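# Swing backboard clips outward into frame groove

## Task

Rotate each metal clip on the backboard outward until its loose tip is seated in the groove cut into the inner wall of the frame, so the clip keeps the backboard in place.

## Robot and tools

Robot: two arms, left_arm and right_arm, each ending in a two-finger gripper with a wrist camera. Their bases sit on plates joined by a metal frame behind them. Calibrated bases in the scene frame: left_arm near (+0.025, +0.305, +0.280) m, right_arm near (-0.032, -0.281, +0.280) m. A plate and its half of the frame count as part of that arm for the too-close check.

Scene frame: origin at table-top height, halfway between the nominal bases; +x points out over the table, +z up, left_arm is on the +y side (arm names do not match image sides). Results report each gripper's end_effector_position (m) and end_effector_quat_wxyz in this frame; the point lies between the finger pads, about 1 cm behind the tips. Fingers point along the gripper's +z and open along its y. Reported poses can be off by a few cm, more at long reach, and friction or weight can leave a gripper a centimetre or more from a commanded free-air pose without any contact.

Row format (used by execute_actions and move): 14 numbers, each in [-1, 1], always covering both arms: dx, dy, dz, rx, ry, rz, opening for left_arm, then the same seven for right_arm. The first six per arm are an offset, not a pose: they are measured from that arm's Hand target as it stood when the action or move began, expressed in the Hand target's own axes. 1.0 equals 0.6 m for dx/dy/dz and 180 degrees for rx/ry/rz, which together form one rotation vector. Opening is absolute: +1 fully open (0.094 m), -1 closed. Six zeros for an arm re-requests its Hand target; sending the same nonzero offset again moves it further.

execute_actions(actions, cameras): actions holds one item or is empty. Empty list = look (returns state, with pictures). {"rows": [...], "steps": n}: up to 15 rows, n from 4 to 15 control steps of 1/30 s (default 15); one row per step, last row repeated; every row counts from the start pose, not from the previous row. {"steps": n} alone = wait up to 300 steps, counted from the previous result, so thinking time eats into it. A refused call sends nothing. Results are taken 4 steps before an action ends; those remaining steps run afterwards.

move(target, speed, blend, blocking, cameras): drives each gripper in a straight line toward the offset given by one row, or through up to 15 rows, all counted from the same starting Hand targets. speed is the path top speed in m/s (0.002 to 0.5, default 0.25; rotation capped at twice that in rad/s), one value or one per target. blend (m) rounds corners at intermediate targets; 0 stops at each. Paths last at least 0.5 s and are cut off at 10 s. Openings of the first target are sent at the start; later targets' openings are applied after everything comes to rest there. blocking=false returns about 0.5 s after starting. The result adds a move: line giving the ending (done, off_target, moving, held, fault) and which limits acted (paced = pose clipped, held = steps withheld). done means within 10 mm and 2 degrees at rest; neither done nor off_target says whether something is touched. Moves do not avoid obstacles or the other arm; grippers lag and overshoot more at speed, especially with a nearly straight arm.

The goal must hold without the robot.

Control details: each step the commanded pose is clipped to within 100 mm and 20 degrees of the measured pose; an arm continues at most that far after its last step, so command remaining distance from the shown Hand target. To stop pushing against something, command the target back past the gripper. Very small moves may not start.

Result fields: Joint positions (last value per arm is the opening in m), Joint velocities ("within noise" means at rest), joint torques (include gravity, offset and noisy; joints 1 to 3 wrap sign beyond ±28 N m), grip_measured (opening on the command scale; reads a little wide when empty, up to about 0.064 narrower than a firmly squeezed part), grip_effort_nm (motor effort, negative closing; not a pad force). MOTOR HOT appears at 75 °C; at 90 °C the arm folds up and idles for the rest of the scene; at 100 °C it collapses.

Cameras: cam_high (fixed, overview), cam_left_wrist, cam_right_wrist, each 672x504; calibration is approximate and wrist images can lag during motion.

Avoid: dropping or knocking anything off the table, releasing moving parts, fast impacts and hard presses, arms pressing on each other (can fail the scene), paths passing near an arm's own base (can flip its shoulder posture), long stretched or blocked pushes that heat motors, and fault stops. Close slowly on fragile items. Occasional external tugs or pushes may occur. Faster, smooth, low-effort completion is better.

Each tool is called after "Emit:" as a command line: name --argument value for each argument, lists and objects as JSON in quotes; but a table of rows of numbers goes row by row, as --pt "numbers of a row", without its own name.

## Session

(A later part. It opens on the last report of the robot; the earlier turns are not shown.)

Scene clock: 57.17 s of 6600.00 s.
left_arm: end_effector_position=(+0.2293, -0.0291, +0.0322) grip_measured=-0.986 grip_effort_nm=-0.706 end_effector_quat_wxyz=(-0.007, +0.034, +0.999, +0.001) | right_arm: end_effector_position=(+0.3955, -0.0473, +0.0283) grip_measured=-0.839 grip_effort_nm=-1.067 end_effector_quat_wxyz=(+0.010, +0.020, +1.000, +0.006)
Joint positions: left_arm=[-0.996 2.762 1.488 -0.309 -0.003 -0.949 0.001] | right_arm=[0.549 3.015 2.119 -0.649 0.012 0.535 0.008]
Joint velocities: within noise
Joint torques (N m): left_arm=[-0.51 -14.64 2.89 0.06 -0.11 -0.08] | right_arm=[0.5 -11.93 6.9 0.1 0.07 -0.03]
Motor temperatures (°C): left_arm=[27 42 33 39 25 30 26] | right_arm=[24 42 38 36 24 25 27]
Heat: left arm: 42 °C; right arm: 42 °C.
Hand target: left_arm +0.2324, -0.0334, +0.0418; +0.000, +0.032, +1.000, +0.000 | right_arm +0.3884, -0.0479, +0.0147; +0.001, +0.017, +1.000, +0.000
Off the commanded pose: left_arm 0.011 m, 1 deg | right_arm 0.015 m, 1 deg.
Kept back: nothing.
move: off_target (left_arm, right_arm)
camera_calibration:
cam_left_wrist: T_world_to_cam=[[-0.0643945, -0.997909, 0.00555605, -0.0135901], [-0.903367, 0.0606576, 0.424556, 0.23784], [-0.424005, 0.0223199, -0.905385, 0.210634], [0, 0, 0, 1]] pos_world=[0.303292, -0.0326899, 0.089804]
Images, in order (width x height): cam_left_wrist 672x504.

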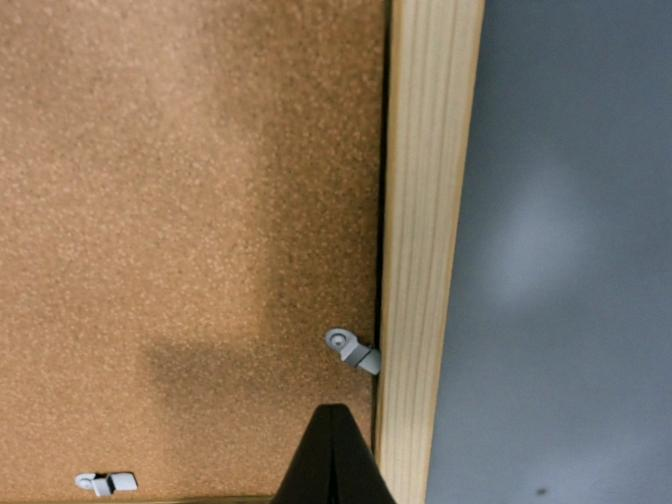

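Emit:
move --target '[0, -0.0067, 0.039, 0, 0, 0, -1, 0, 0, 0, 0, 0, 0, -0.9]' --speed 0.05 --cameras '["cam_left_wrist"]'

Emit:
zoom_image --camera "cam_left_wrist" --region '[220, 280, 420, 480]'

Scene clock: 58.20 s of 6600.00 s.
left_arm: end_effector_position=(+0.2314, -0.0345, +0.0237) grip_measured=-0.986 grip_effort_nm=-0.701 end_effector_quat_wxyz=(-0.005, +0.032, +0.999, -0.001) | right_arm: end_effector_position=(+0.3955, -0.0473, +0.0283) grip_measured=-0.839 grip_effort_nm=-1.067 end_effector_quat_wxyz=(+0.010, +0.020, +1.000, +0.006)
Joint positions: left_arm=[-0.999 2.799 1.529 -0.309 -0.004 -0.955 0.001] | right_arm=[0.549 3.015 2.119 -0.649 0.012 0.535 0.008]
Joint velocities: within noise
Joint torques (N m): left_arm=[-0.69 -10.62 4.41 0.26 -0.11 -0.11] | right_arm=[0.7 -12.11 6.94 0.12 0.01 0.02]
Motor temperatures (°C): left_arm=[27 42 33 39 25 30 26] | right_arm=[24 42 38 36 24 25 27]
Heat: left arm: 42 °C; right arm: 42 °C.
Hand target: left_arm +0.2322, -0.0373, +0.0183; +0.000, +0.031, +1.000, +0.000 | right_arm +0.3884, -0.0479, +0.0147; +0.001, +0.017, +1.000, +0.000
Off the commanded pose: left_arm 0.006 m, 1 deg | right_arm 0.015 m, 1 deg.
Kept back: nothing.
move: off_target (right_arm)
camera_calibration:
cam_left_wrist: T_world_to_cam=[[-0.060551, -0.998124, 0.00910868, -0.0197736], [-0.904989, 0.0587462, 0.42136, 0.244092], [-0.421105, 0.0172705, -0.906848, 0.203126], [0, 0, 0, 1]] pos_world=[0.30524, -0.037584, 0.0815333]
Images, in order (width x height): cam_left_wrist 672x504.

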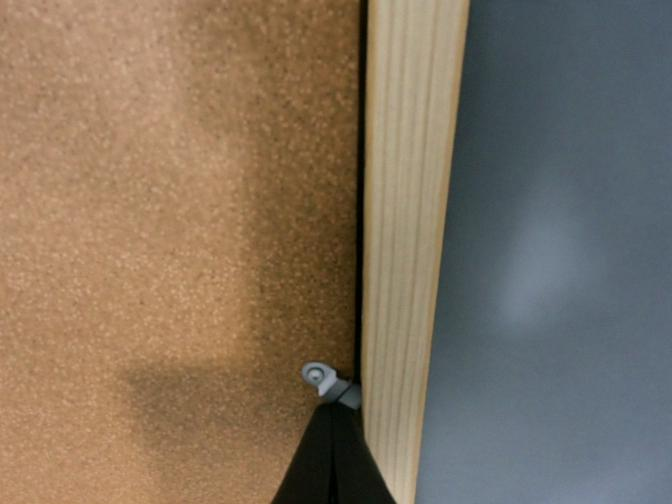

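Scaled by 2.520 from the camera's 672x504 image, which has a finer 960x720 frame.

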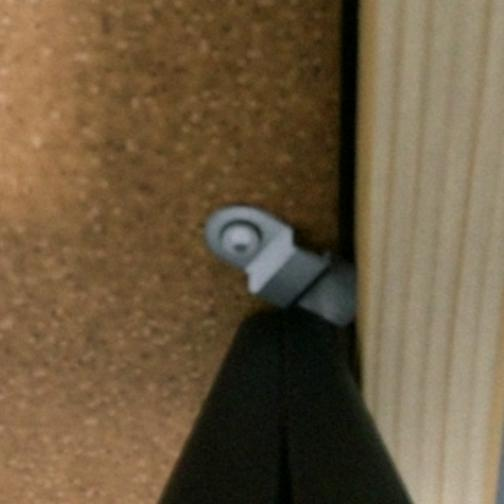

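Emit:
move --target '[-0.012, 0.003, 0, 0, 0, 0, -1, 0, 0, 0, 0, 0, 0, -0.9]' --speed 0.03 --cameras '["cam_left_wrist"]'

Emit:
zoom_image --camera "cam_left_wrist" --region '[220, 280, 420, 480]'

Scene clock: 59.13 s of 6600.00 s.
left_arm: end_effector_position=(+0.2328, -0.0343, +0.0238) grip_measured=-0.986 grip_effort_nm=-0.706 end_effector_quat_wxyz=(-0.007, +0.032, +0.999, +0.001) | right_arm: end_effector_position=(+0.3955, -0.0473, +0.0283) grip_measured=-0.839 grip_effort_nm=-1.072 end_effector_quat_wxyz=(+0.010, +0.020, +1.000, +0.006)
Joint positions: left_arm=[-0.996 2.802 1.54 -0.322 -0.004 -0.952 0.001] | right_arm=[0.549 3.015 2.119 -0.649 0.012 0.535 0.008]
Joint velocities: within noise
Joint torques (N m): left_arm=[0.44 -10.55 4.78 0.27 -0.11 0.02] | right_arm=[0.61 -12.01 6.98 0.08 0.03 0.01]
Motor temperatures (°C): left_arm=[27 42 33 39 25 30 26] | right_arm=[24 42 38 36 24 25 27]
Heat: left arm: 42 °C; right arm: 42 °C.
Hand target: left_arm +0.2396, -0.0361, +0.0184; +0.000, +0.031, +1.000, +0.000 | right_arm +0.3884, -0.0479, +0.0147; +0.001, +0.017, +1.000, +0.000
Off the commanded pose: left_arm 0.009 m, 1 deg | right_arm 0.015 m, 1 deg.
Kept back: nothing.
move: off_target (right_arm)
camera_calibration:
cam_left_wrist: T_world_to_cam=[[-0.0602215, -0.998174, 0.00474835, -0.0194865], [-0.903806, 0.056546, 0.424191, 0.24481], [-0.423685, 0.0212538, -0.90556, 0.204467], [0, 0, 0, 1]] pos_world=[0.306717, -0.0376396, 0.0814032]
Images, in order (width x height): cam_left_wrist 672x504.

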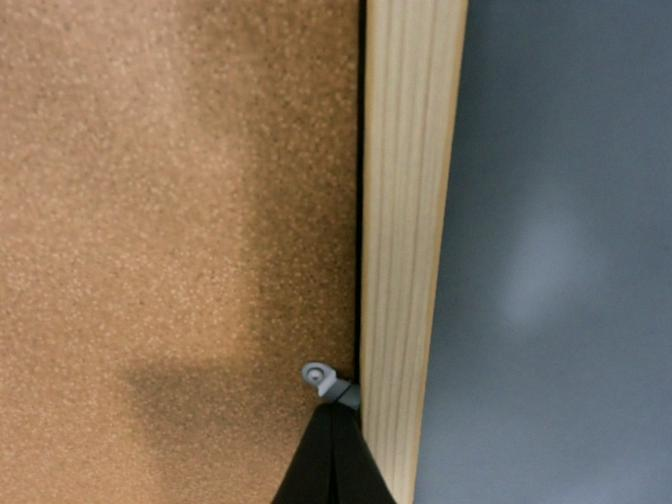

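Scaled by 2.520 from the camera's 672x504 image, which has a finer 960x720 frame.

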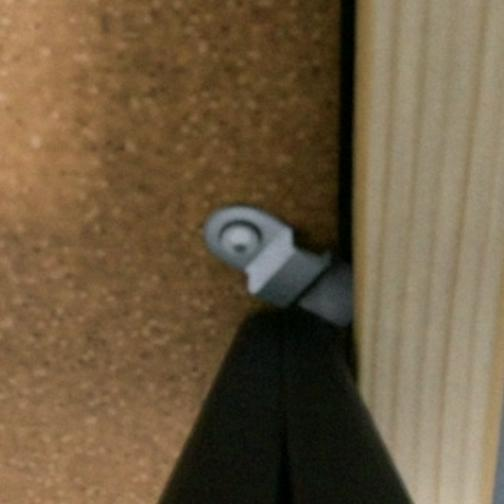

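Emit:
move --target '[-0.012, 0.003, 0, 0, 0, 0, -1, 0, 0, 0, 0, 0, 0, -0.9]' --speed 0.03 --cameras '["cam_left_wrist", "cam_right_wrist"]'

Emit:
zoom_image --camera "cam_left_wrist" --region '[220, 280, 420, 480]'

Scene clock: 60.07 s of 6600.00 s.
left_arm: end_effector_position=(+0.2364, -0.0352, +0.0239) grip_measured=-0.986 grip_effort_nm=-0.706 end_effector_quat_wxyz=(-0.012, +0.034, +0.999, -0.002) | right_arm: end_effector_position=(+0.3956, -0.0473, +0.0283) grip_measured=-0.839 grip_effort_nm=-1.067 end_effector_quat_wxyz=(+0.010, +0.020, +1.000, +0.006)
Joint positions: left_arm=[-0.984 2.807 1.556 -0.332 0.008 -0.936 0.001] | right_arm=[0.549 3.015 2.119 -0.649 0.012 0.535 0.008]
Joint velocities: within noise
Joint torques (N m): left_arm=[0.83 -10.59 4.72 0.26 -0.23 0.02] | right_arm=[0.7 -12.05 6.99 0.09 0.07 0.01]
Motor temperatures (°C): left_arm=[27 42 33 39 25 30 26] | right_arm=[24 43 38 36 24 25 27]
Heat: left arm: 42 °C; right arm: 43 °C.
Hand target: left_arm +0.2466, -0.0346, +0.0183; +0.000, +0.032, +1.000, +0.000 | right_arm +0.3884, -0.0479, +0.0147; +0.001, +0.017, +1.000, +0.000
Off the commanded pose: left_arm 0.012 m, 1 deg | right_arm 0.015 m, 1 deg.
Kept back: nothing.
move: off_target (left_arm, right_arm)
camera_calibration:
cam_left_wrist: T_world_to_cam=[[-0.064589, -0.997842, 0.0118453, -0.0193049], [-0.899196, 0.0633431, 0.432937, 0.247034], [-0.432753, 0.0173117, -0.901346, 0.208082], [0, 0, 0, 1]] pos_world=[0.310934, -0.0385134, 0.0808326]
cam_right_wrist: T_world_to_cam=[[-0.0347105, -0.999255, -0.0168854, -0.0319701], [-0.906684, 0.0243792, 0.421105, 0.384957], [-0.42038, 0.0299265, -0.906855, 0.278899], [0, 0, 0, 1]] pos_world=[0.465169, -0.0496777, 0.0902736]
Images, in order (width x height): cam_left_wrist 672x504, cam_right_wrist 672x504.

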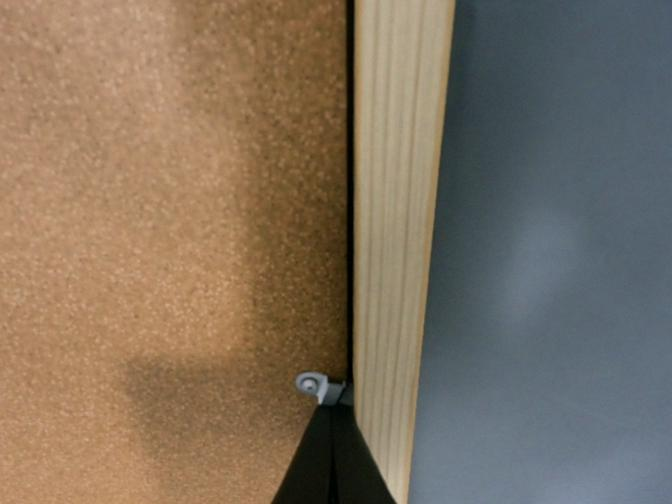

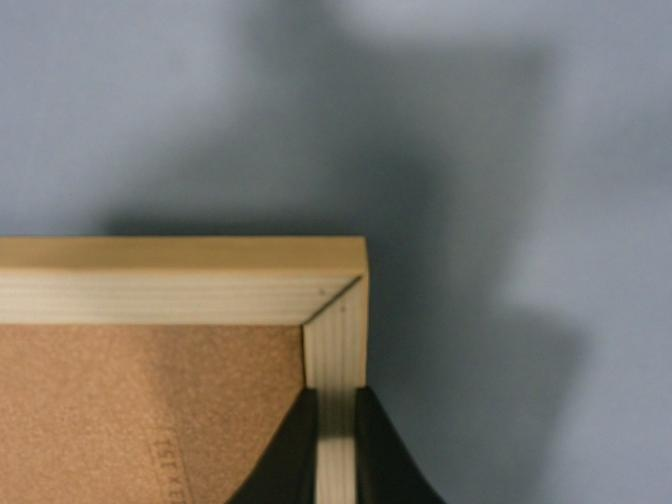

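Scaled by 2.520 from the camera's 672x504 image, which has a finer 960x720 frame.

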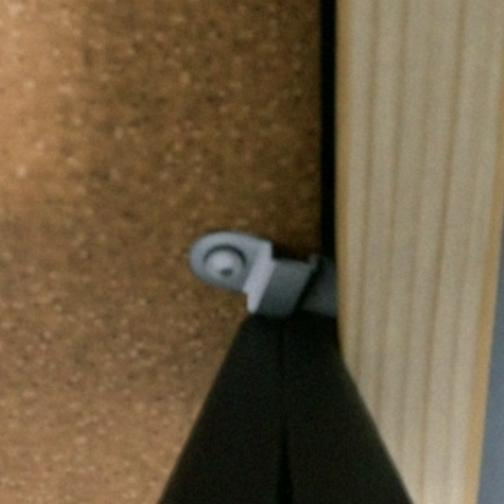

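Emit:
move --target '[-0.005, 0.002, 0, 0, 0, 0, -1, 0, 0, 0, 0, 0, 0, -0.9]' --speed 0.03 --cameras '["cam_left_wrist"]'

Emit:
zoom_image --camera "cam_left_wrist" --region '[220, 280, 420, 480]'

Scene clock: 61.00 s of 6600.00 s.
left_arm: end_effector_position=(+0.2372, -0.0354, +0.0242) grip_measured=-0.986 grip_effort_nm=-0.701 end_effector_quat_wxyz=(-0.015, +0.036, +0.999, -0.004) | right_arm: end_effector_position=(+0.3958, -0.0472, +0.0283) grip_measured=-0.839 grip_effort_nm=-1.062 end_effector_quat_wxyz=(+0.010, +0.020, +1.000, +0.007)
Joint positions: left_arm=[-0.979 2.808 1.559 -0.336 0.016 -0.928 0.001] | right_arm=[0.549 3.015 2.119 -0.648 0.012 0.535 0.008]
Joint velocities: within noise
Joint torques (N m): left_arm=[1.06 -10.67 4.88 0.29 -0.32 0.02] | right_arm=[0.4 -11.82 6.98 0.12 -0.01 0.04]
Motor temperatures (°C): left_arm=[27 42 33 39 25 30 26] | right_arm=[24 43 38 36 24 25 27]
Heat: left arm: 42 °C; right arm: 43 °C.
Hand target: left_arm +0.2499, -0.0337, +0.0184; +0.000, +0.032, +1.000, +0.000 | right_arm +0.3884, -0.0479, +0.0147; +0.001, +0.017, +1.000, +0.000
Off the commanded pose: left_arm 0.014 m, 2 deg | right_arm 0.015 m, 1 deg.
Kept back: nothing.
move: off_target (left_arm, right_arm)
camera_calibration:
cam_left_wrist: T_world_to_cam=[[-0.0678485, -0.997568, 0.0159372, -0.0186817], [-0.895991, 0.0679508, 0.438843, 0.246934], [-0.438859, 0.0154952, -0.898423, 0.209959], [0, 0, 0, 1]] pos_world=[0.312126, -0.0386691, 0.0805644]
Images, in order (width x height): cam_left_wrist 672x504.

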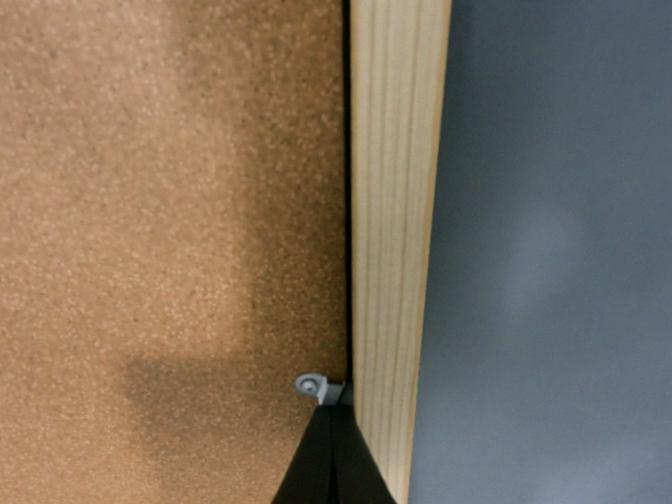

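Scaled by 2.520 from the camera's 672x504 image, which has a finer 960x720 frame.

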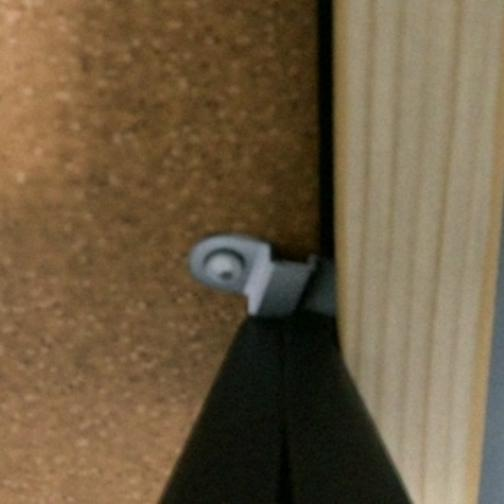

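Emit:
move --target '[-0.007, 0.002, 0, 0, 0, 0, -1, 0, 0, 0, 0, 0, 0, -0.9]' --speed 0.03 --cameras '["cam_left_wrist"]'

Emit:
zoom_image --camera "cam_left_wrist" --region '[220, 280, 420, 480]'

Scene clock: 61.93 s of 6600.00 s.
left_arm: end_effector_position=(+0.2393, -0.0353, +0.0242) grip_measured=-0.986 grip_effort_nm=-0.701 end_effector_quat_wxyz=(-0.018, +0.037, +0.999, -0.005) | right_arm: end_effector_position=(+0.3975, -0.0463, +0.0283) grip_measured=-0.839 grip_effort_nm=-1.067 end_effector_quat_wxyz=(+0.014, +0.020, +1.000, +0.008)
Joint positions: left_arm=[-0.971 2.811 1.568 -0.344 0.023 -0.918 0.001] | right_arm=[0.549 3.015 2.119 -0.64 0.013 0.535 0.008]
Joint velocities: within noise
Joint torques (N m): left_arm=[1.24 -10.67 4.9 0.28 -0.39 0.03] | right_arm=[0.53 -12 7.08 0.03 0.02 -0.03]
Motor temperatures (°C): left_arm=[27 42 33 39 25 30 26] | right_arm=[24 43 38 36 24 25 27]
Heat: left arm: 42 °C; right arm: 43 °C.
Hand target: left_arm +0.2540, -0.0327, +0.0184; +0.000, +0.032, +1.000, +0.000 | right_arm +0.3884, -0.0479, +0.0147; +0.001, +0.017, +1.000, +0.000
Off the commanded pose: left_arm 0.016 m, 2 deg | right_arm 0.016 m, 2 deg.
Kept back: nothing.
move: off_target (left_arm, right_arm)
camera_calibration:
cam_left_wrist: T_world_to_cam=[[-0.0695624, -0.997396, 0.0190141, -0.0181014], [-0.892717, 0.0707456, 0.445029, 0.247911], [-0.445216, 0.0139831, -0.895314, 0.212266], [0, 0, 0, 1]] pos_world=[0.31456, -0.038561, 0.0800617]
Images, in order (width x height): cam_left_wrist 672x504.

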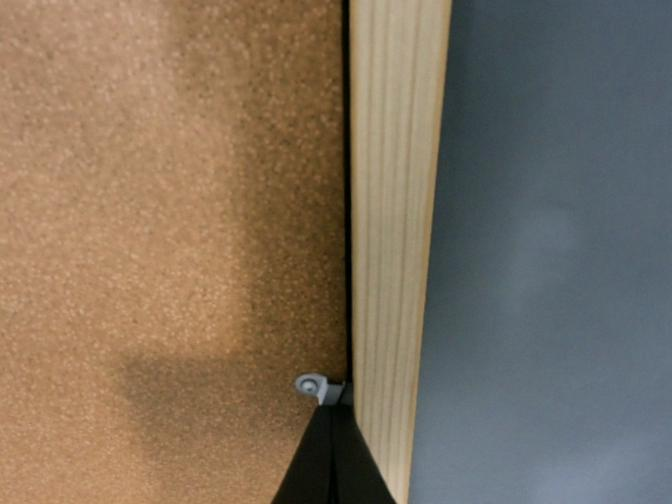

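Scaled by 2.520 from the camera's 672x504 image, which has a finer 960x720 frame.

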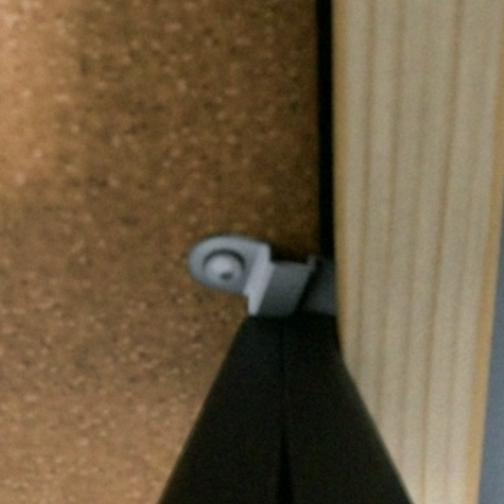

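Emit:
move --pt "0.03 0.01 -0.005 0 0 0 -1 0 0 0 0 0 0 -0.9" --pt "0.03 0.01 -0.07 0 0 0 -1 0 0 0 0 0 0 -0.9" --speed 0.06 --cameras '["cam_left_wrist"]'

Emit:
zoom_image --camera "cam_left_wrist" --region '[270, 250, 420, 400]'

Scene clock: 63.53 s of 6600.00 s.
left_arm: end_effector_position=(+0.2372, -0.0276, +0.0527) grip_measured=-0.986 grip_effort_nm=-0.701 end_effector_quat_wxyz=(-0.003, +0.033, +0.999, -0.006) | right_arm: end_effector_position=(+0.3970, -0.0464, +0.0283) grip_measured=-0.839 grip_effort_nm=-1.067 end_effector_quat_wxyz=(+0.013, +0.020, +1.000, +0.008)
Joint positions: left_arm=[-0.977 2.693 1.449 -0.324 -0.002 -0.931 0.001] | right_arm=[0.549 3.015 2.119 -0.642 0.012 0.535 0.008]
Joint velocities: within noise
Joint torques (N m): left_arm=[-0.51 -14.57 2.04 0.09 -0.11 -0.11] | right_arm=[0.46 -12 6.97 0.06 0.04 0]
Motor temperatures (°C): left_arm=[27 42 33 38 25 29 26] | right_arm=[24 43 38 36 24 25 27]
Heat: left arm: 42 °C; right arm: 43 °C.
Hand target: left_arm +0.2364, -0.0256, +0.0603; +0.000, +0.032, +0.999, +0.000 | right_arm +0.3884, -0.0478, +0.0147; +0.001, +0.017, +1.000, +0.000
Off the commanded pose: left_arm 0.008 m, 1 deg | right_arm 0.016 m, 2 deg.
Kept back: nothing.
move: off_target (right_arm)
camera_calibration:
cam_left_wrist: T_world_to_cam=[[-0.0627557, -0.997854, 0.0186613, -0.012796], [-0.906675, 0.0648165, 0.416821, 0.237509], [-0.417136, 0.00923818, -0.908797, 0.230673], [0, 0, 0, 1]] pos_world=[0.310762, -0.030294, 0.110875]
Images, in order (width x height): cam_left_wrist 672x504.

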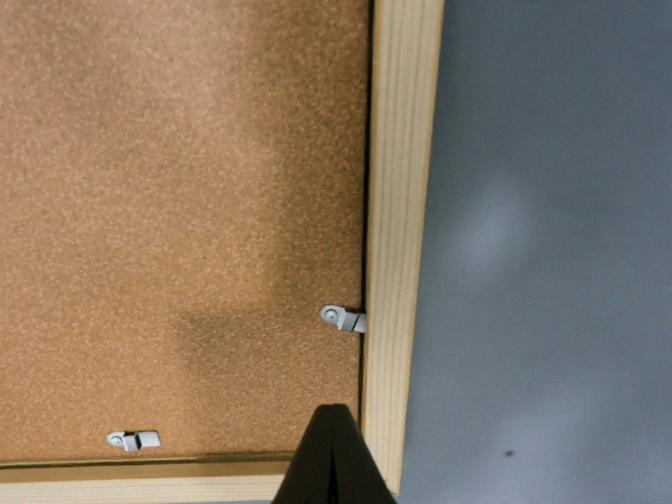

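Scaled by 3.360 from the camera's 672x504 image, which has a finer 960x720 frame.

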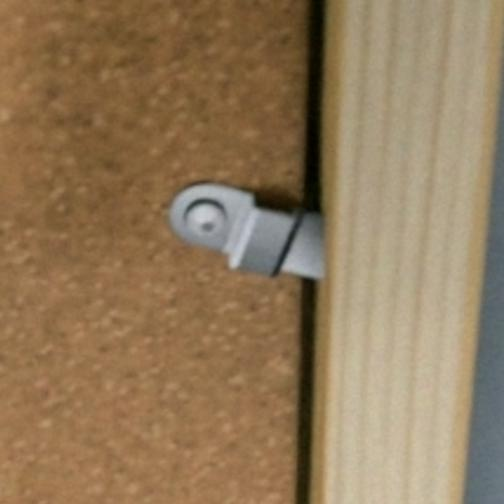

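Emit:
move --target '[0.0075, 0.2193, 0, 0, 0, 0, -1, 0, 0, 0, 0, 0, 0, -0.9]' --speed 0.12 --cameras '["cam_left_wrist", "cam_high"]'

Emit:
zoom_image --camera "cam_left_wrist" --region '[200, 250, 400, 450]'

Scene clock: 67.43 s of 6600.00 s.
left_arm: end_effector_position=(+0.2334, +0.1106, +0.0543) grip_measured=-0.986 grip_effort_nm=-0.706 end_effector_quat_wxyz=(-0.013, +0.028, +0.999, +0.008) | right_arm: end_effector_position=(+0.3970, -0.0464, +0.0283) grip_measured=-0.839 grip_effort_nm=-1.067 end_effector_quat_wxyz=(+0.013, +0.020, +1.000, +0.008)
Joint positions: left_arm=[-0.727 2.535 0.948 -0.013 -0.008 -0.691 0.001] | right_arm=[0.549 3.015 2.119 -0.642 0.012 0.535 0.008]
Joint velocities: within noise
Joint torques (N m): left_arm=[-0.1 -11.74 0.87 0.27 -0.07 0.02] | right_arm=[0.76 -12.01 6.97 0.03 0.05 -0.01]
Motor temperatures (°C): left_arm=[27 43 33 38 25 29 26] | right_arm=[24 43 38 36 24 25 27]
Heat: left arm: 43 °C; right arm: 43 °C.
Hand target: left_arm +0.2403, +0.1060, +0.0604; +0.000, +0.031, +1.000, +0.000 | right_arm +0.3884, -0.0478, +0.0147; +0.001, +0.017, +1.000, +0.000
Off the commanded pose: left_arm 0.010 m, 2 deg | right_arm 0.016 m, 2 deg.
Kept back: nothing.
move: off_target (right_arm)
camera_calibration:
cam_left_wrist: T_world_to_cam=[[-0.0529191, -0.998567, -0.00796389, 0.124086], [-0.898793, 0.0441532, 0.436145, 0.223825], [-0.435168, 0.0302383, -0.899841, 0.23066], [0, 0, 0, 1]] pos_world=[0.308114, 0.107051, 0.110925]
Images, in order (width x height): cam_high 672x504, cam_left_wrist 672x504.

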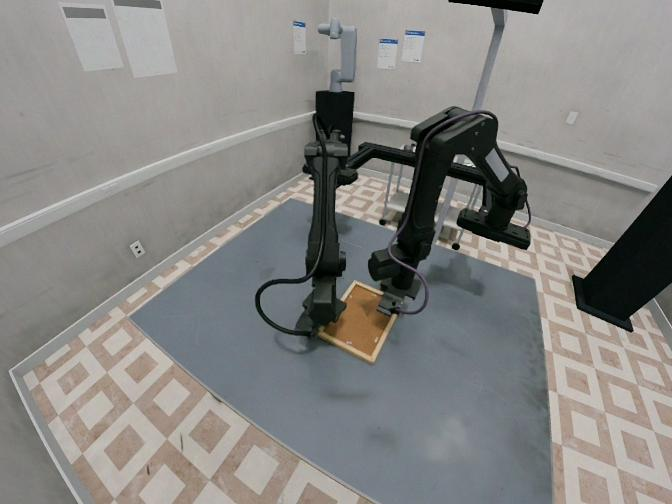

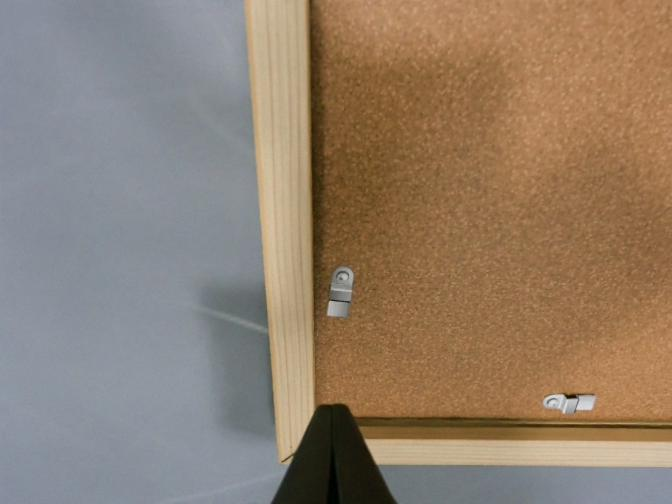

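Scaled by 2.520 from the camera's 672x504 image, which has a finer 960x720 frame.

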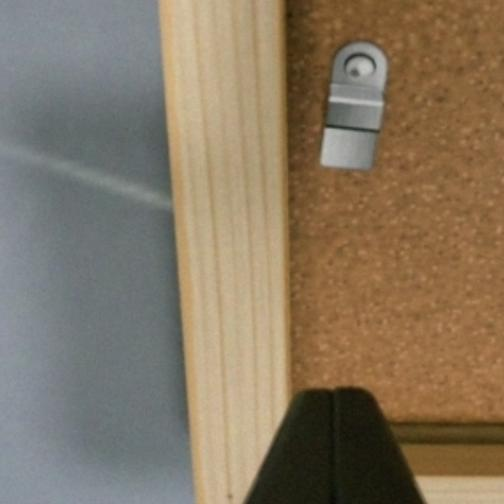

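Emit:
move --target '[-0.012, -0.0135, 0.05, 0, 0, 0, -1, 0, 0, 0, 0, 0, 0, -0.9]' --speed 0.06 --cameras '["cam_left_wrist"]'

Emit:
zoom_image --camera "cam_left_wrist" --region '[220, 280, 420, 480]'

Scene clock: 68.70 s of 6600.00 s.
left_arm: end_effector_position=(+0.2442, +0.1002, +0.0341) grip_measured=-0.986 grip_effort_nm=-0.706 end_effector_quat_wxyz=(-0.005, +0.028, +1.000, +0.001) | right_arm: end_effector_position=(+0.3970, -0.0464, +0.0283) grip_measured=-0.839 grip_effort_nm=-1.062 end_effector_quat_wxyz=(+0.013, +0.020, +1.000, +0.008)
Joint positions: left_arm=[-0.727 2.623 1.025 0.017 -0.008 -0.69 0.001] | right_arm=[0.549 3.015 2.119 -0.642 0.012 0.535 0.008]
Joint velocities: within noise
Joint torques (N m): left_arm=[-0.43 -8.53 2.32 0.32 -0.06 -0.02] | right_arm=[0.58 -11.84 7.13 0.02 0.03 0.01]
Motor temperatures (°C): left_arm=[27 43 33 38 25 29 26] | right_arm=[24 43 38 36 24 25 27]
Heat: left arm: 43 °C; right arm: 43 °C.
Hand target: left_arm +0.2470, +0.0974, +0.0303; +0.000, +0.032, +1.000, +0.000 | right_arm +0.3884, -0.0478, +0.0147; +0.001, +0.017, +1.000, +0.000
Off the commanded pose: left_arm 0.005 m, 1 deg | right_arm 0.016 m, 2 deg.
Kept back: nothing.
move: off_target (right_arm)
camera_calibration:
cam_left_wrist: T_world_to_cam=[[-0.0537581, -0.99854, 0.00522318, 0.113892], [-0.905232, 0.0509413, 0.421853, 0.244157], [-0.421503, 0.0179498, -0.906649, 0.215666], [0, 0, 0, 1]] pos_world=[0.318045, 0.0974171, 0.0919404]
Images, in order (width x height): cam_left_wrist 672x504.

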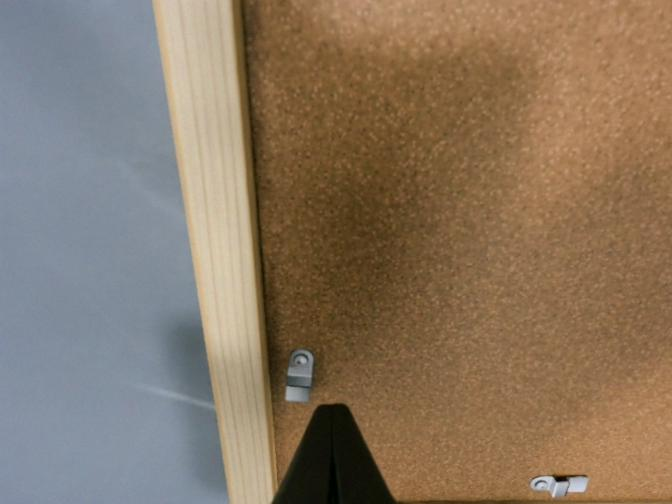

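Scaled by 2.520 from the camera's 672x504 image, which has a finer 960x720 frame.

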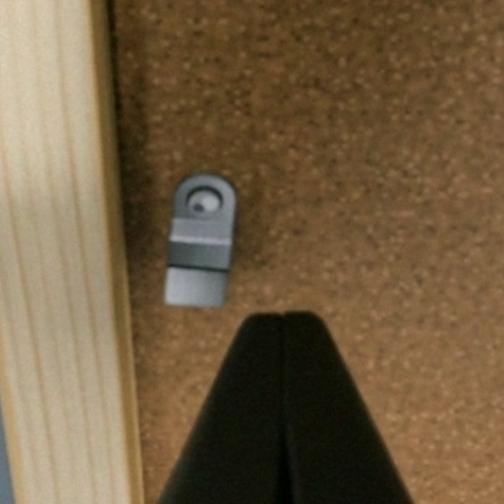

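Emit:
move --pt "0 -0.001 0.0185 0 0 0 -1 0 0 0 0 0 0 -0.9" --pt "0 0.0225 0.0185 0 0 0 -1 0 0 0 0 0 0 -0.9" --speed 0.04 --cameras '["cam_left_wrist"]'

Emit:
zoom_image --camera "cam_left_wrist" --region '[220, 280, 420, 480]'

Scene clock: 69.97 s of 6600.00 s.
left_arm: end_effector_position=(+0.2496, +0.1029, +0.0227) grip_measured=-0.986 grip_effort_nm=-0.701 end_effector_quat_wxyz=(+0.000, +0.030, +1.000, -0.009) | right_arm: end_effector_position=(+0.3969, -0.0464, +0.0283) grip_measured=-0.839 grip_effort_nm=-1.072 end_effector_quat_wxyz=(+0.012, +0.020, +1.000, +0.008)
Joint positions: left_arm=[-0.702 2.664 1.033 0.072 0 -0.662 0.001] | right_arm=[0.549 3.015 2.119 -0.643 0.011 0.535 0.008]
Joint velocities: within noise
Joint torques (N m): left_arm=[0.47 -9.01 0.4 0.3 -0.15 0.03] | right_arm=[0.58 -11.97 7.01 0.06 0.05 0.02]
Motor temperatures (°C): left_arm=[27 42 33 38 25 29 26] | right_arm=[24 43 38 36 24 25 27]
Heat: left arm: 42 °C; right arm: 43 °C.
Hand target: left_arm +0.2478, +0.1109, +0.0192; +0.000, +0.031, +1.000, +0.000 | right_arm +0.3884, -0.0479, +0.0147; +0.001, +0.017, +1.000, +0.000
Off the commanded pose: left_arm 0.009 m, 1 deg | right_arm 0.016 m, 2 deg.
Kept back: nothing.
move: off_target (right_arm)
camera_calibration:
cam_left_wrist: T_world_to_cam=[[-0.0574365, -0.998026, 0.0253957, 0.11735], [-0.909178, 0.062798, 0.411646, 0.253719], [-0.412428, 0.000554298, -0.91099, 0.207204], [0, 0, 0, 1]] pos_world=[0.322872, 0.101071, 0.0813382]
Images, in order (width x height): cam_left_wrist 672x504.

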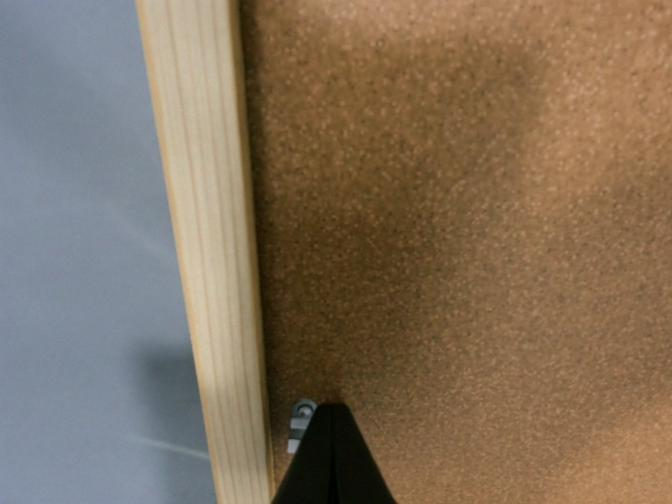

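Scaled by 2.520 from the camera's 672x504 image, which has a finer 960x720 frame.

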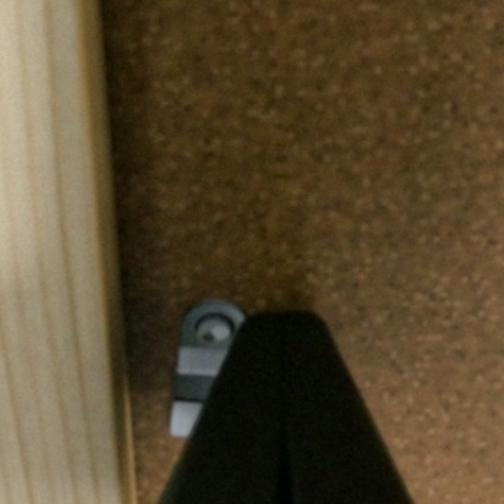

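Emit:
move --target '[0.016, -0.01, -0.004, 0, 0, 0, -1, 0, 0, 0, 0, 0, 0, -0.9]' --speed 0.04 --cameras '["cam_left_wrist"]'

Emit:
zoom_image --camera "cam_left_wrist" --region '[220, 280, 420, 480]'

Scene clock: 70.97 s of 6600.00 s.
left_arm: end_effector_position=(+0.2393, +0.1030, +0.0218) grip_measured=-0.986 grip_effort_nm=-0.706 end_effector_quat_wxyz=(-0.002, +0.034, +0.999, -0.006) | right_arm: end_effector_position=(+0.3969, -0.0464, +0.0283) grip_measured=-0.839 grip_effort_nm=-1.067 end_effector_quat_wxyz=(+0.012, +0.020, +1.000, +0.008)
Joint positions: left_arm=[-0.726 2.664 1.01 0.088 -0.002 -0.679 0.001] | right_arm=[0.549 3.015 2.119 -0.643 0.011 0.535 0.008]
Joint velocities: within noise
Joint torques (N m): left_arm=[-0.49 -9.87 0.55 0.24 -0.14 -0.11] | right_arm=[0.61 -12.05 7.05 0.03 0.04 0]
Motor temperatures (°C): left_arm=[27 42 33 38 25 29 26] | right_arm=[24 43 38 36 24 25 27]
Heat: left arm: 42 °C; right arm: 43 °C.
Hand target: left_arm +0.2380, +0.1055, +0.0217; +0.000, +0.031, +1.000, +0.000 | right_arm +0.3884, -0.0479, +0.0147; +0.001, +0.017, +1.000, +0.000
Off the commanded pose: left_arm 0.003 m, 1 deg | right_arm 0.016 m, 2 deg.
Kept back: nothing.
move: off_target (right_arm)
camera_calibration:
cam_left_wrist: T_world_to_cam=[[-0.0642797, -0.99774, 0.019565, 0.118566], [-0.907023, 0.0665884, 0.415783, 0.243756], [-0.416147, 0.00898059, -0.909253, 0.202117], [0, 0, 0, 1]] pos_world=[0.312824, 0.100252, 0.0801065]
Images, in order (width x height): cam_left_wrist 672x504.

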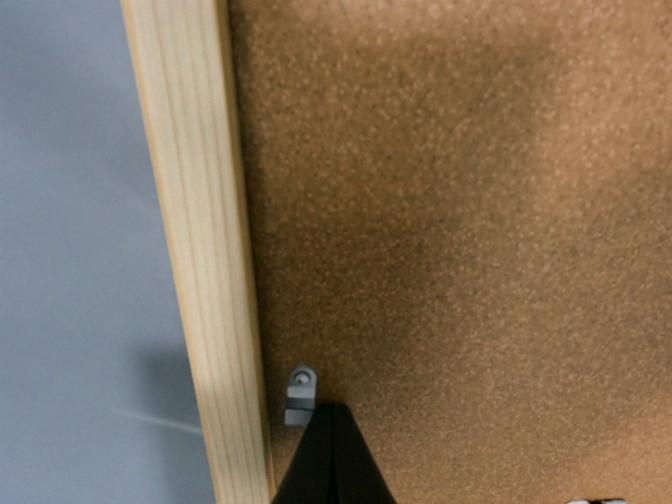

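Scaled by 2.520 from the camera's 672x504 image, which has a finer 960x720 frame.

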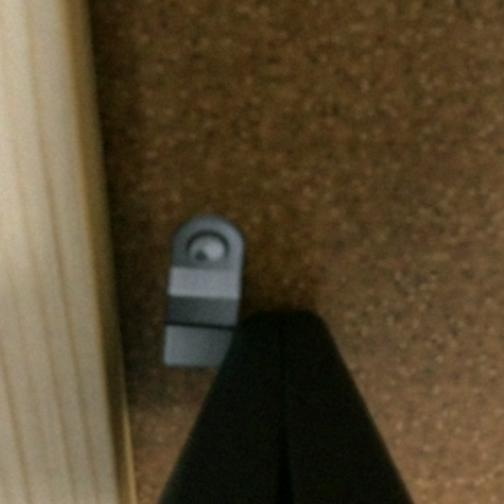

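Emit:
move --target '[0.002, 0.015, -0.001, 0, 0, 0, -1, 0, 0, 0, 0, 0, 0, -0.9]' --speed 0.04 --cameras '["cam_left_wrist"]'

Emit:
zoom_image --camera "cam_left_wrist" --region '[220, 280, 420, 480]'

Scene clock: 71.90 s of 6600.00 s.
left_arm: end_effector_position=(+0.2375, +0.1059, +0.0210) grip_measured=-0.986 grip_effort_nm=-0.706 end_effector_quat_wxyz=(+0.000, +0.033, +0.999, -0.011) | right_arm: end_effector_position=(+0.3969, -0.0464, +0.0283) grip_measured=-0.839 grip_effort_nm=-1.067 end_effector_quat_wxyz=(+0.012, +0.020, +1.000, +0.008)
Joint positions: left_arm=[-0.72 2.664 0.987 0.121 0.003 -0.674 0.001] | right_arm=[0.549 3.015 2.119 -0.643 0.011 0.535 0.008]
Joint velocities: within noise
Joint torques (N m): left_arm=[0.7 -10.25 -0.03 0.18 -0.19 0.01] | right_arm=[0.53 -11.86 7.01 0.02 0.03 -0.05]
Motor temperatures (°C): left_arm=[27 42 33 38 25 29 26] | right_arm=[24 43 38 36 24 25 27]
Heat: left arm: 42 °C; right arm: 43 °C.
Hand target: left_arm +0.2372, +0.1146, +0.0222; +0.000, +0.032, +1.000, +0.000 | right_arm +0.3884, -0.0479, +0.0147; +0.001, +0.017, +1.000, +0.000
Off the commanded pose: left_arm 0.009 m, 1 deg | right_arm 0.016 m, 2 deg.
Kept back: nothing.
move: off_target (right_arm)
camera_calibration:
cam_left_wrist: T_world_to_cam=[[-0.0631431, -0.997572, 0.029369, 0.120886], [-0.908633, 0.0696356, 0.411749, 0.242362], [-0.412795, -0.000686484, -0.910824, 0.200829], [0, 0, 0, 1]] pos_world=[0.310752, 0.103853, 0.0795769]
Images, in order (width x height): cam_left_wrist 672x504.

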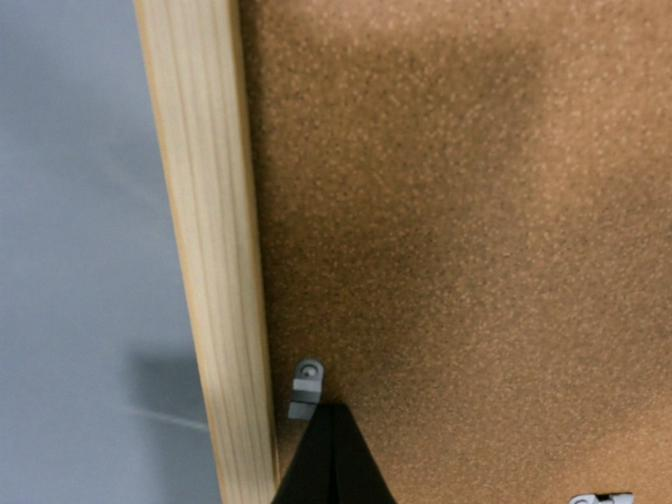

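Scaled by 2.520 from the camera's 672x504 image, which has a finer 960x720 frame.

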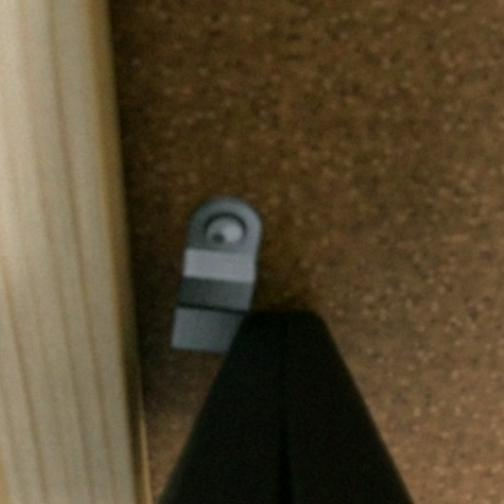

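Emit:
move --target '[0, 0.01, -0.001, 0, 0, 0, -1, 0, 0, 0, 0, 0, 0, -0.9]' --speed 0.04 --cameras '["cam_left_wrist"]'

Emit:
zoom_image --camera "cam_left_wrist" --region '[220, 280, 420, 480]'

Scene clock: 72.83 s of 6600.00 s.
left_arm: end_effector_position=(+0.2378, +0.1112, +0.0210) grip_measured=-0.986 grip_effort_nm=-0.706 end_effector_quat_wxyz=(-0.001, +0.033, +0.999, -0.013) | right_arm: end_effector_position=(+0.3969, -0.0464, +0.0283) grip_measured=-0.839 grip_effort_nm=-1.067 end_effector_quat_wxyz=(+0.012, +0.020, +1.000, +0.008)
Joint positions: left_arm=[-0.703 2.662 0.97 0.138 0.007 -0.658 0.001] | right_arm=[0.549 3.015 2.119 -0.643 0.011 0.535 0.008]
Joint velocities: within noise
Joint torques (N m): left_arm=[0.66 -10.37 -0.13 0.14 -0.22 0.02] | right_arm=[0.7 -11.96 7.13 0.06 0.02 0.01]
Motor temperatures (°C): left_arm=[27 42 32 38 25 29 26] | right_arm=[24 43 38 36 24 25 27]
Heat: left arm: 42 °C; right arm: 43 °C.
Hand target: left_arm +0.2376, +0.1206, +0.0228; +0.000, +0.031, +1.000, +0.000 | right_arm +0.3884, -0.0479, +0.0147; +0.001, +0.017, +1.000, +0.000
Off the commanded pose: left_arm 0.010 m, 2 deg | right_arm 0.016 m, 2 deg.
Kept back: nothing.
move: off_target (right_arm)
camera_calibration:
cam_left_wrist: T_world_to_cam=[[-0.0627657, -0.997461, 0.0336316, 0.126043], [-0.908404, 0.0710536, 0.412011, 0.242045], [-0.413354, -0.00469099, -0.910558, 0.201564], [0, 0, 0, 1]] pos_world=[0.311103, 0.10947, 0.0795715]
Images, in order (width x height): cam_left_wrist 672x504.

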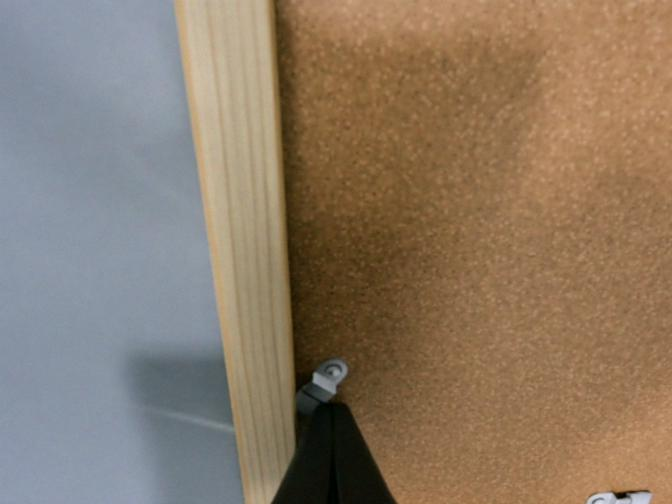

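Scaled by 2.520 from the camera's 672x504 image, which has a finer 960x720 frame.

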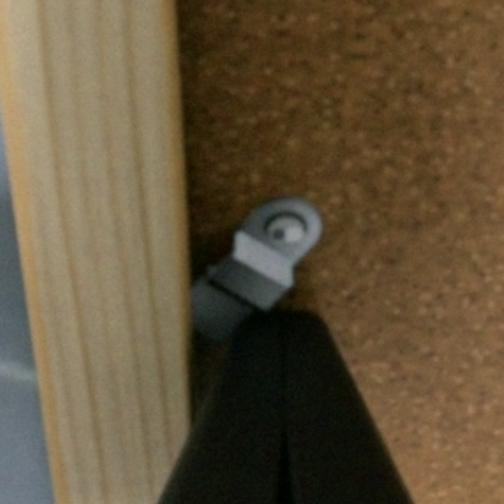

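Emit:
move --target '[-0.005, 0.004, -0.001, 0, 0, 0, -1, 0, 0, 0, 0, 0, 0, -0.9]' --speed 0.04 --cameras '["cam_left_wrist"]'

Emit:
zoom_image --camera "cam_left_wrist" --region '[220, 280, 420, 480]'

Scene clock: 73.77 s of 6600.00 s.
left_arm: end_effector_position=(+0.2386, +0.1122, +0.0210) grip_measured=-0.986 grip_effort_nm=-0.701 end_effector_quat_wxyz=(-0.003, +0.034, +0.999, -0.017) | right_arm: end_effector_position=(+0.3969, -0.0464, +0.0283) grip_measured=-0.839 grip_effort_nm=-1.072 end_effector_quat_wxyz=(+0.012, +0.020, +1.000, +0.008)
Joint positions: left_arm=[-0.693 2.662 0.97 0.138 0.017 -0.644 0.001] | right_arm=[0.549 3.015 2.119 -0.643 0.011 0.535 0.008]
Joint velocities: within noise
Joint torques (N m): left_arm=[0.91 -10.56 0.05 0.11 -0.33 0] | right_arm=[0.55 -11.99 7.2 0.04 0.02 -0.02]
Motor temperatures (°C): left_arm=[27 42 32 38 25 29 26] | right_arm=[24 43 38 36 24 25 27]
Heat: left arm: 42 °C; right arm: 43 °C.
Hand target: left_arm +0.2409, +0.1228, +0.0234; +0.000, +0.031, +1.000, +0.000 | right_arm +0.3884, -0.0479, +0.0147; +0.001, +0.017, +1.000, +0.000
Off the commanded pose: left_arm 0.011 m, 2 deg | right_arm 0.016 m, 2 deg.
Kept back: nothing.
move: off_target (left_arm, right_arm)
camera_calibration:
cam_left_wrist: T_world_to_cam=[[-0.0657325, -0.996989, 0.0411447, 0.127537], [-0.90569, 0.0769183, 0.416904, 0.241333], [-0.418813, -0.00986021, -0.908019, 0.203748], [0, 0, 0, 1]] pos_world=[0.312289, 0.110599, 0.0791472]
Images, in order (width x height): cam_left_wrist 672x504.

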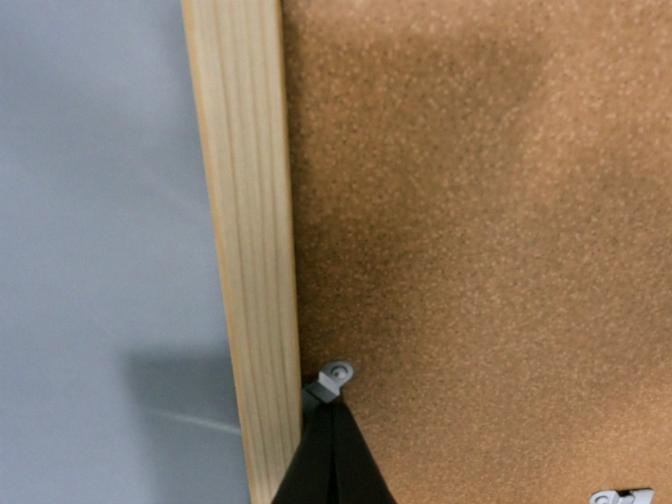

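Scaled by 2.520 from the camera's 672x504 image, which has a finer 960x720 frame.

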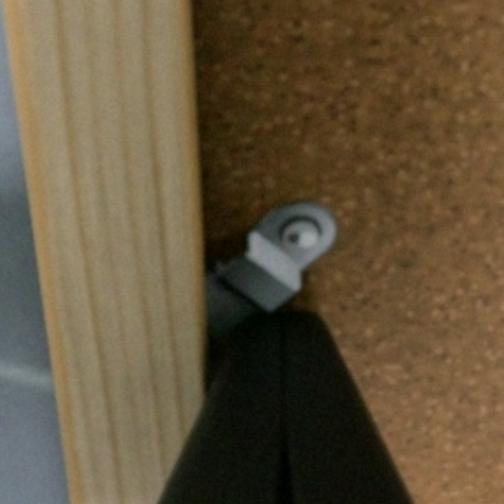

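Emit:
move --target '[-0.014, -0.004, 0, 0, 0, 0, -1, 0, 0, 0, 0, 0, 0, -0.9]' --speed 0.04 --cameras '["cam_left_wrist"]'

Emit:
zoom_image --camera "cam_left_wrist" --region '[220, 280, 420, 480]'

Scene clock: 74.73 s of 6600.00 s.
left_arm: end_effector_position=(+0.2417, +0.1147, +0.0214) grip_measured=-0.986 grip_effort_nm=-0.701 end_effector_quat_wxyz=(-0.009, +0.033, +0.999, -0.014) | right_arm: end_effector_position=(+0.3969, -0.0464, +0.0283) grip_measured=-0.839 grip_effort_nm=-1.067 end_effector_quat_wxyz=(+0.012, +0.020, +1.000, +0.008)
Joint positions: left_arm=[-0.679 2.662 0.985 0.111 0.018 -0.634 0.001] | right_arm=[0.549 3.015 2.119 -0.643 0.011 0.536 0.008]
Joint velocities: within noise
Joint torques (N m): left_arm=[0.61 -10.29 1.47 0.08 -0.33 0.03] | right_arm=[0.61 -12 7.05 0.03 0.07 -0.01]
Motor temperatures (°C): left_arm=[27 42 32 38 25 29 26] | right_arm=[24 43 38 36 24 25 27]
Heat: left arm: 42 °C; right arm: 43 °C.
Hand target: left_arm +0.2489, +0.1198, +0.0234; +0.000, +0.032, +1.000, +0.000 | right_arm +0.3884, -0.0479, +0.0147; +0.001, +0.017, +1.000, +0.000
Off the commanded pose: left_arm 0.009 m, 2 deg | right_arm 0.016 m, 2 deg.
Kept back: nothing.
move: off_target (right_arm)
camera_calibration:
cam_left_wrist: T_world_to_cam=[[-0.0617212, -0.997478, 0.0350501, 0.129503], [-0.901699, 0.0707824, 0.426531, 0.243239], [-0.427936, -0.00527859, -0.903794, 0.206971], [0, 0, 0, 1]] pos_world=[0.315892, 0.113052, 0.0787711]
Images, in order (width x height): cam_left_wrist 672x504.

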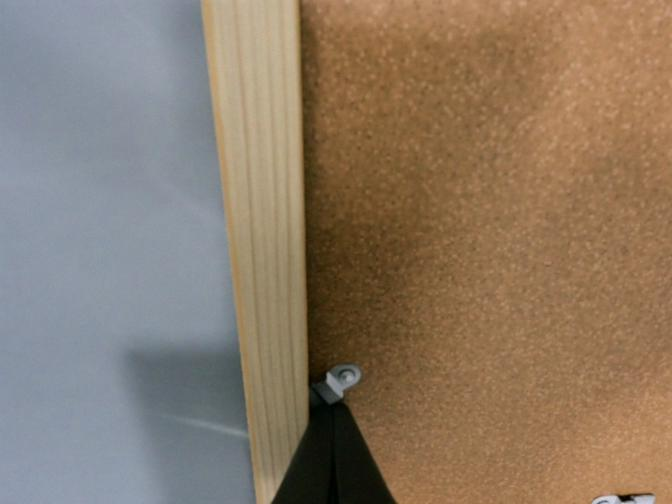

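Scaled by 2.520 from the camera's 672x504 image, which has a finer 960x720 frame.

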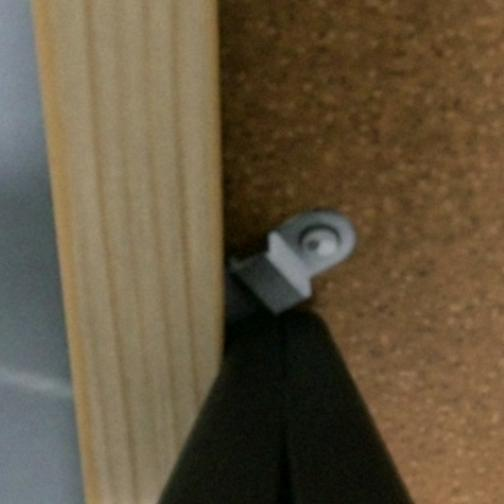

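Emit:
move --target '[-0.012, -0.007, 0, 0, 0, 0, -1, 0, 0, 0, 0, 0, 0, -0.9]' --speed 0.04 --cameras '["cam_left_wrist"]'

Emit:
zoom_image --camera "cam_left_wrist" --region '[220, 280, 420, 480]'

Scene clock: 75.67 s of 6600.00 s.
left_arm: end_effector_position=(+0.2443, +0.1150, +0.0225) grip_measured=-0.986 grip_effort_nm=-0.706 end_effector_quat_wxyz=(-0.015, +0.032, +0.999, -0.005) | right_arm: end_effector_position=(+0.3969, -0.0464, +0.0283) grip_measured=-0.839 grip_effort_nm=-1.062 end_effector_quat_wxyz=(+0.012, +0.021, +1.000, +0.008)
Joint positions: left_arm=[-0.676 2.662 1.013 0.061 0.013 -0.631 0.001] | right_arm=[0.549 3.015 2.119 -0.643 0.011 0.537 0.008]
Joint velocities: within noise
Joint torques (N m): left_arm=[0.58 -9.96 2.19 0.18 -0.3 0.02] | right_arm=[0.59 -12 7.2 0.07 0.02 -0.02]
Motor temperatures (°C): left_arm=[27 42 32 38 25 29 26] | right_arm=[24 43 38 35 24 25 27]
Heat: left arm: 42 °C; right arm: 43 °C.
Hand target: left_arm +0.2560, +0.1151, +0.0235; +0.000, +0.032, +0.999, +0.000 | right_arm +0.3884, -0.0479, +0.0147; +0.001, +0.017, +1.000, +0.000
Off the commanded pose: left_arm 0.012 m, 2 deg | right_arm 0.016 m, 2 deg.
Kept back: nothing.
move: off_target (left_arm, right_arm)
camera_calibration:
cam_left_wrist: T_world_to_cam=[[-0.0613271, -0.997953, 0.0181127, 0.130206], [-0.896105, 0.0630422, 0.439343, 0.244345], [-0.439586, 0.0107127, -0.898137, 0.209919], [0, 0, 0, 1]] pos_world=[0.319221, 0.112286, 0.0788265]
Images, in order (width x height): cam_left_wrist 672x504.

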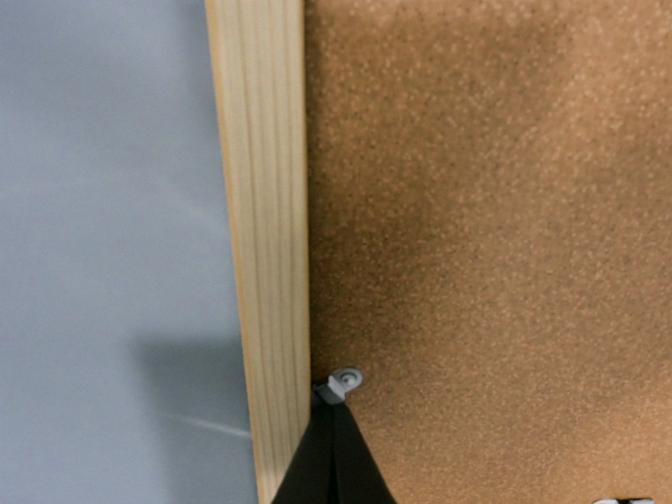

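Scaled by 2.520 from the camera's 672x504 image, which has a finer 960x720 frame.

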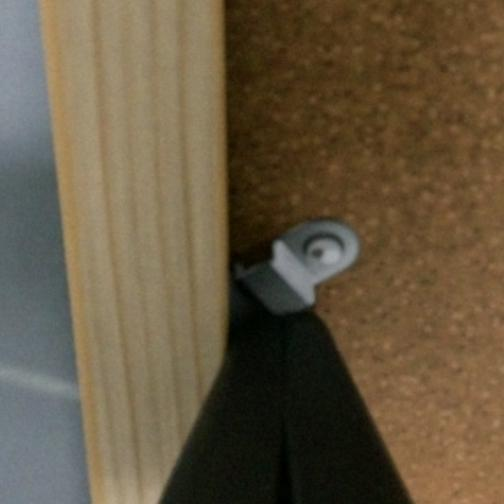

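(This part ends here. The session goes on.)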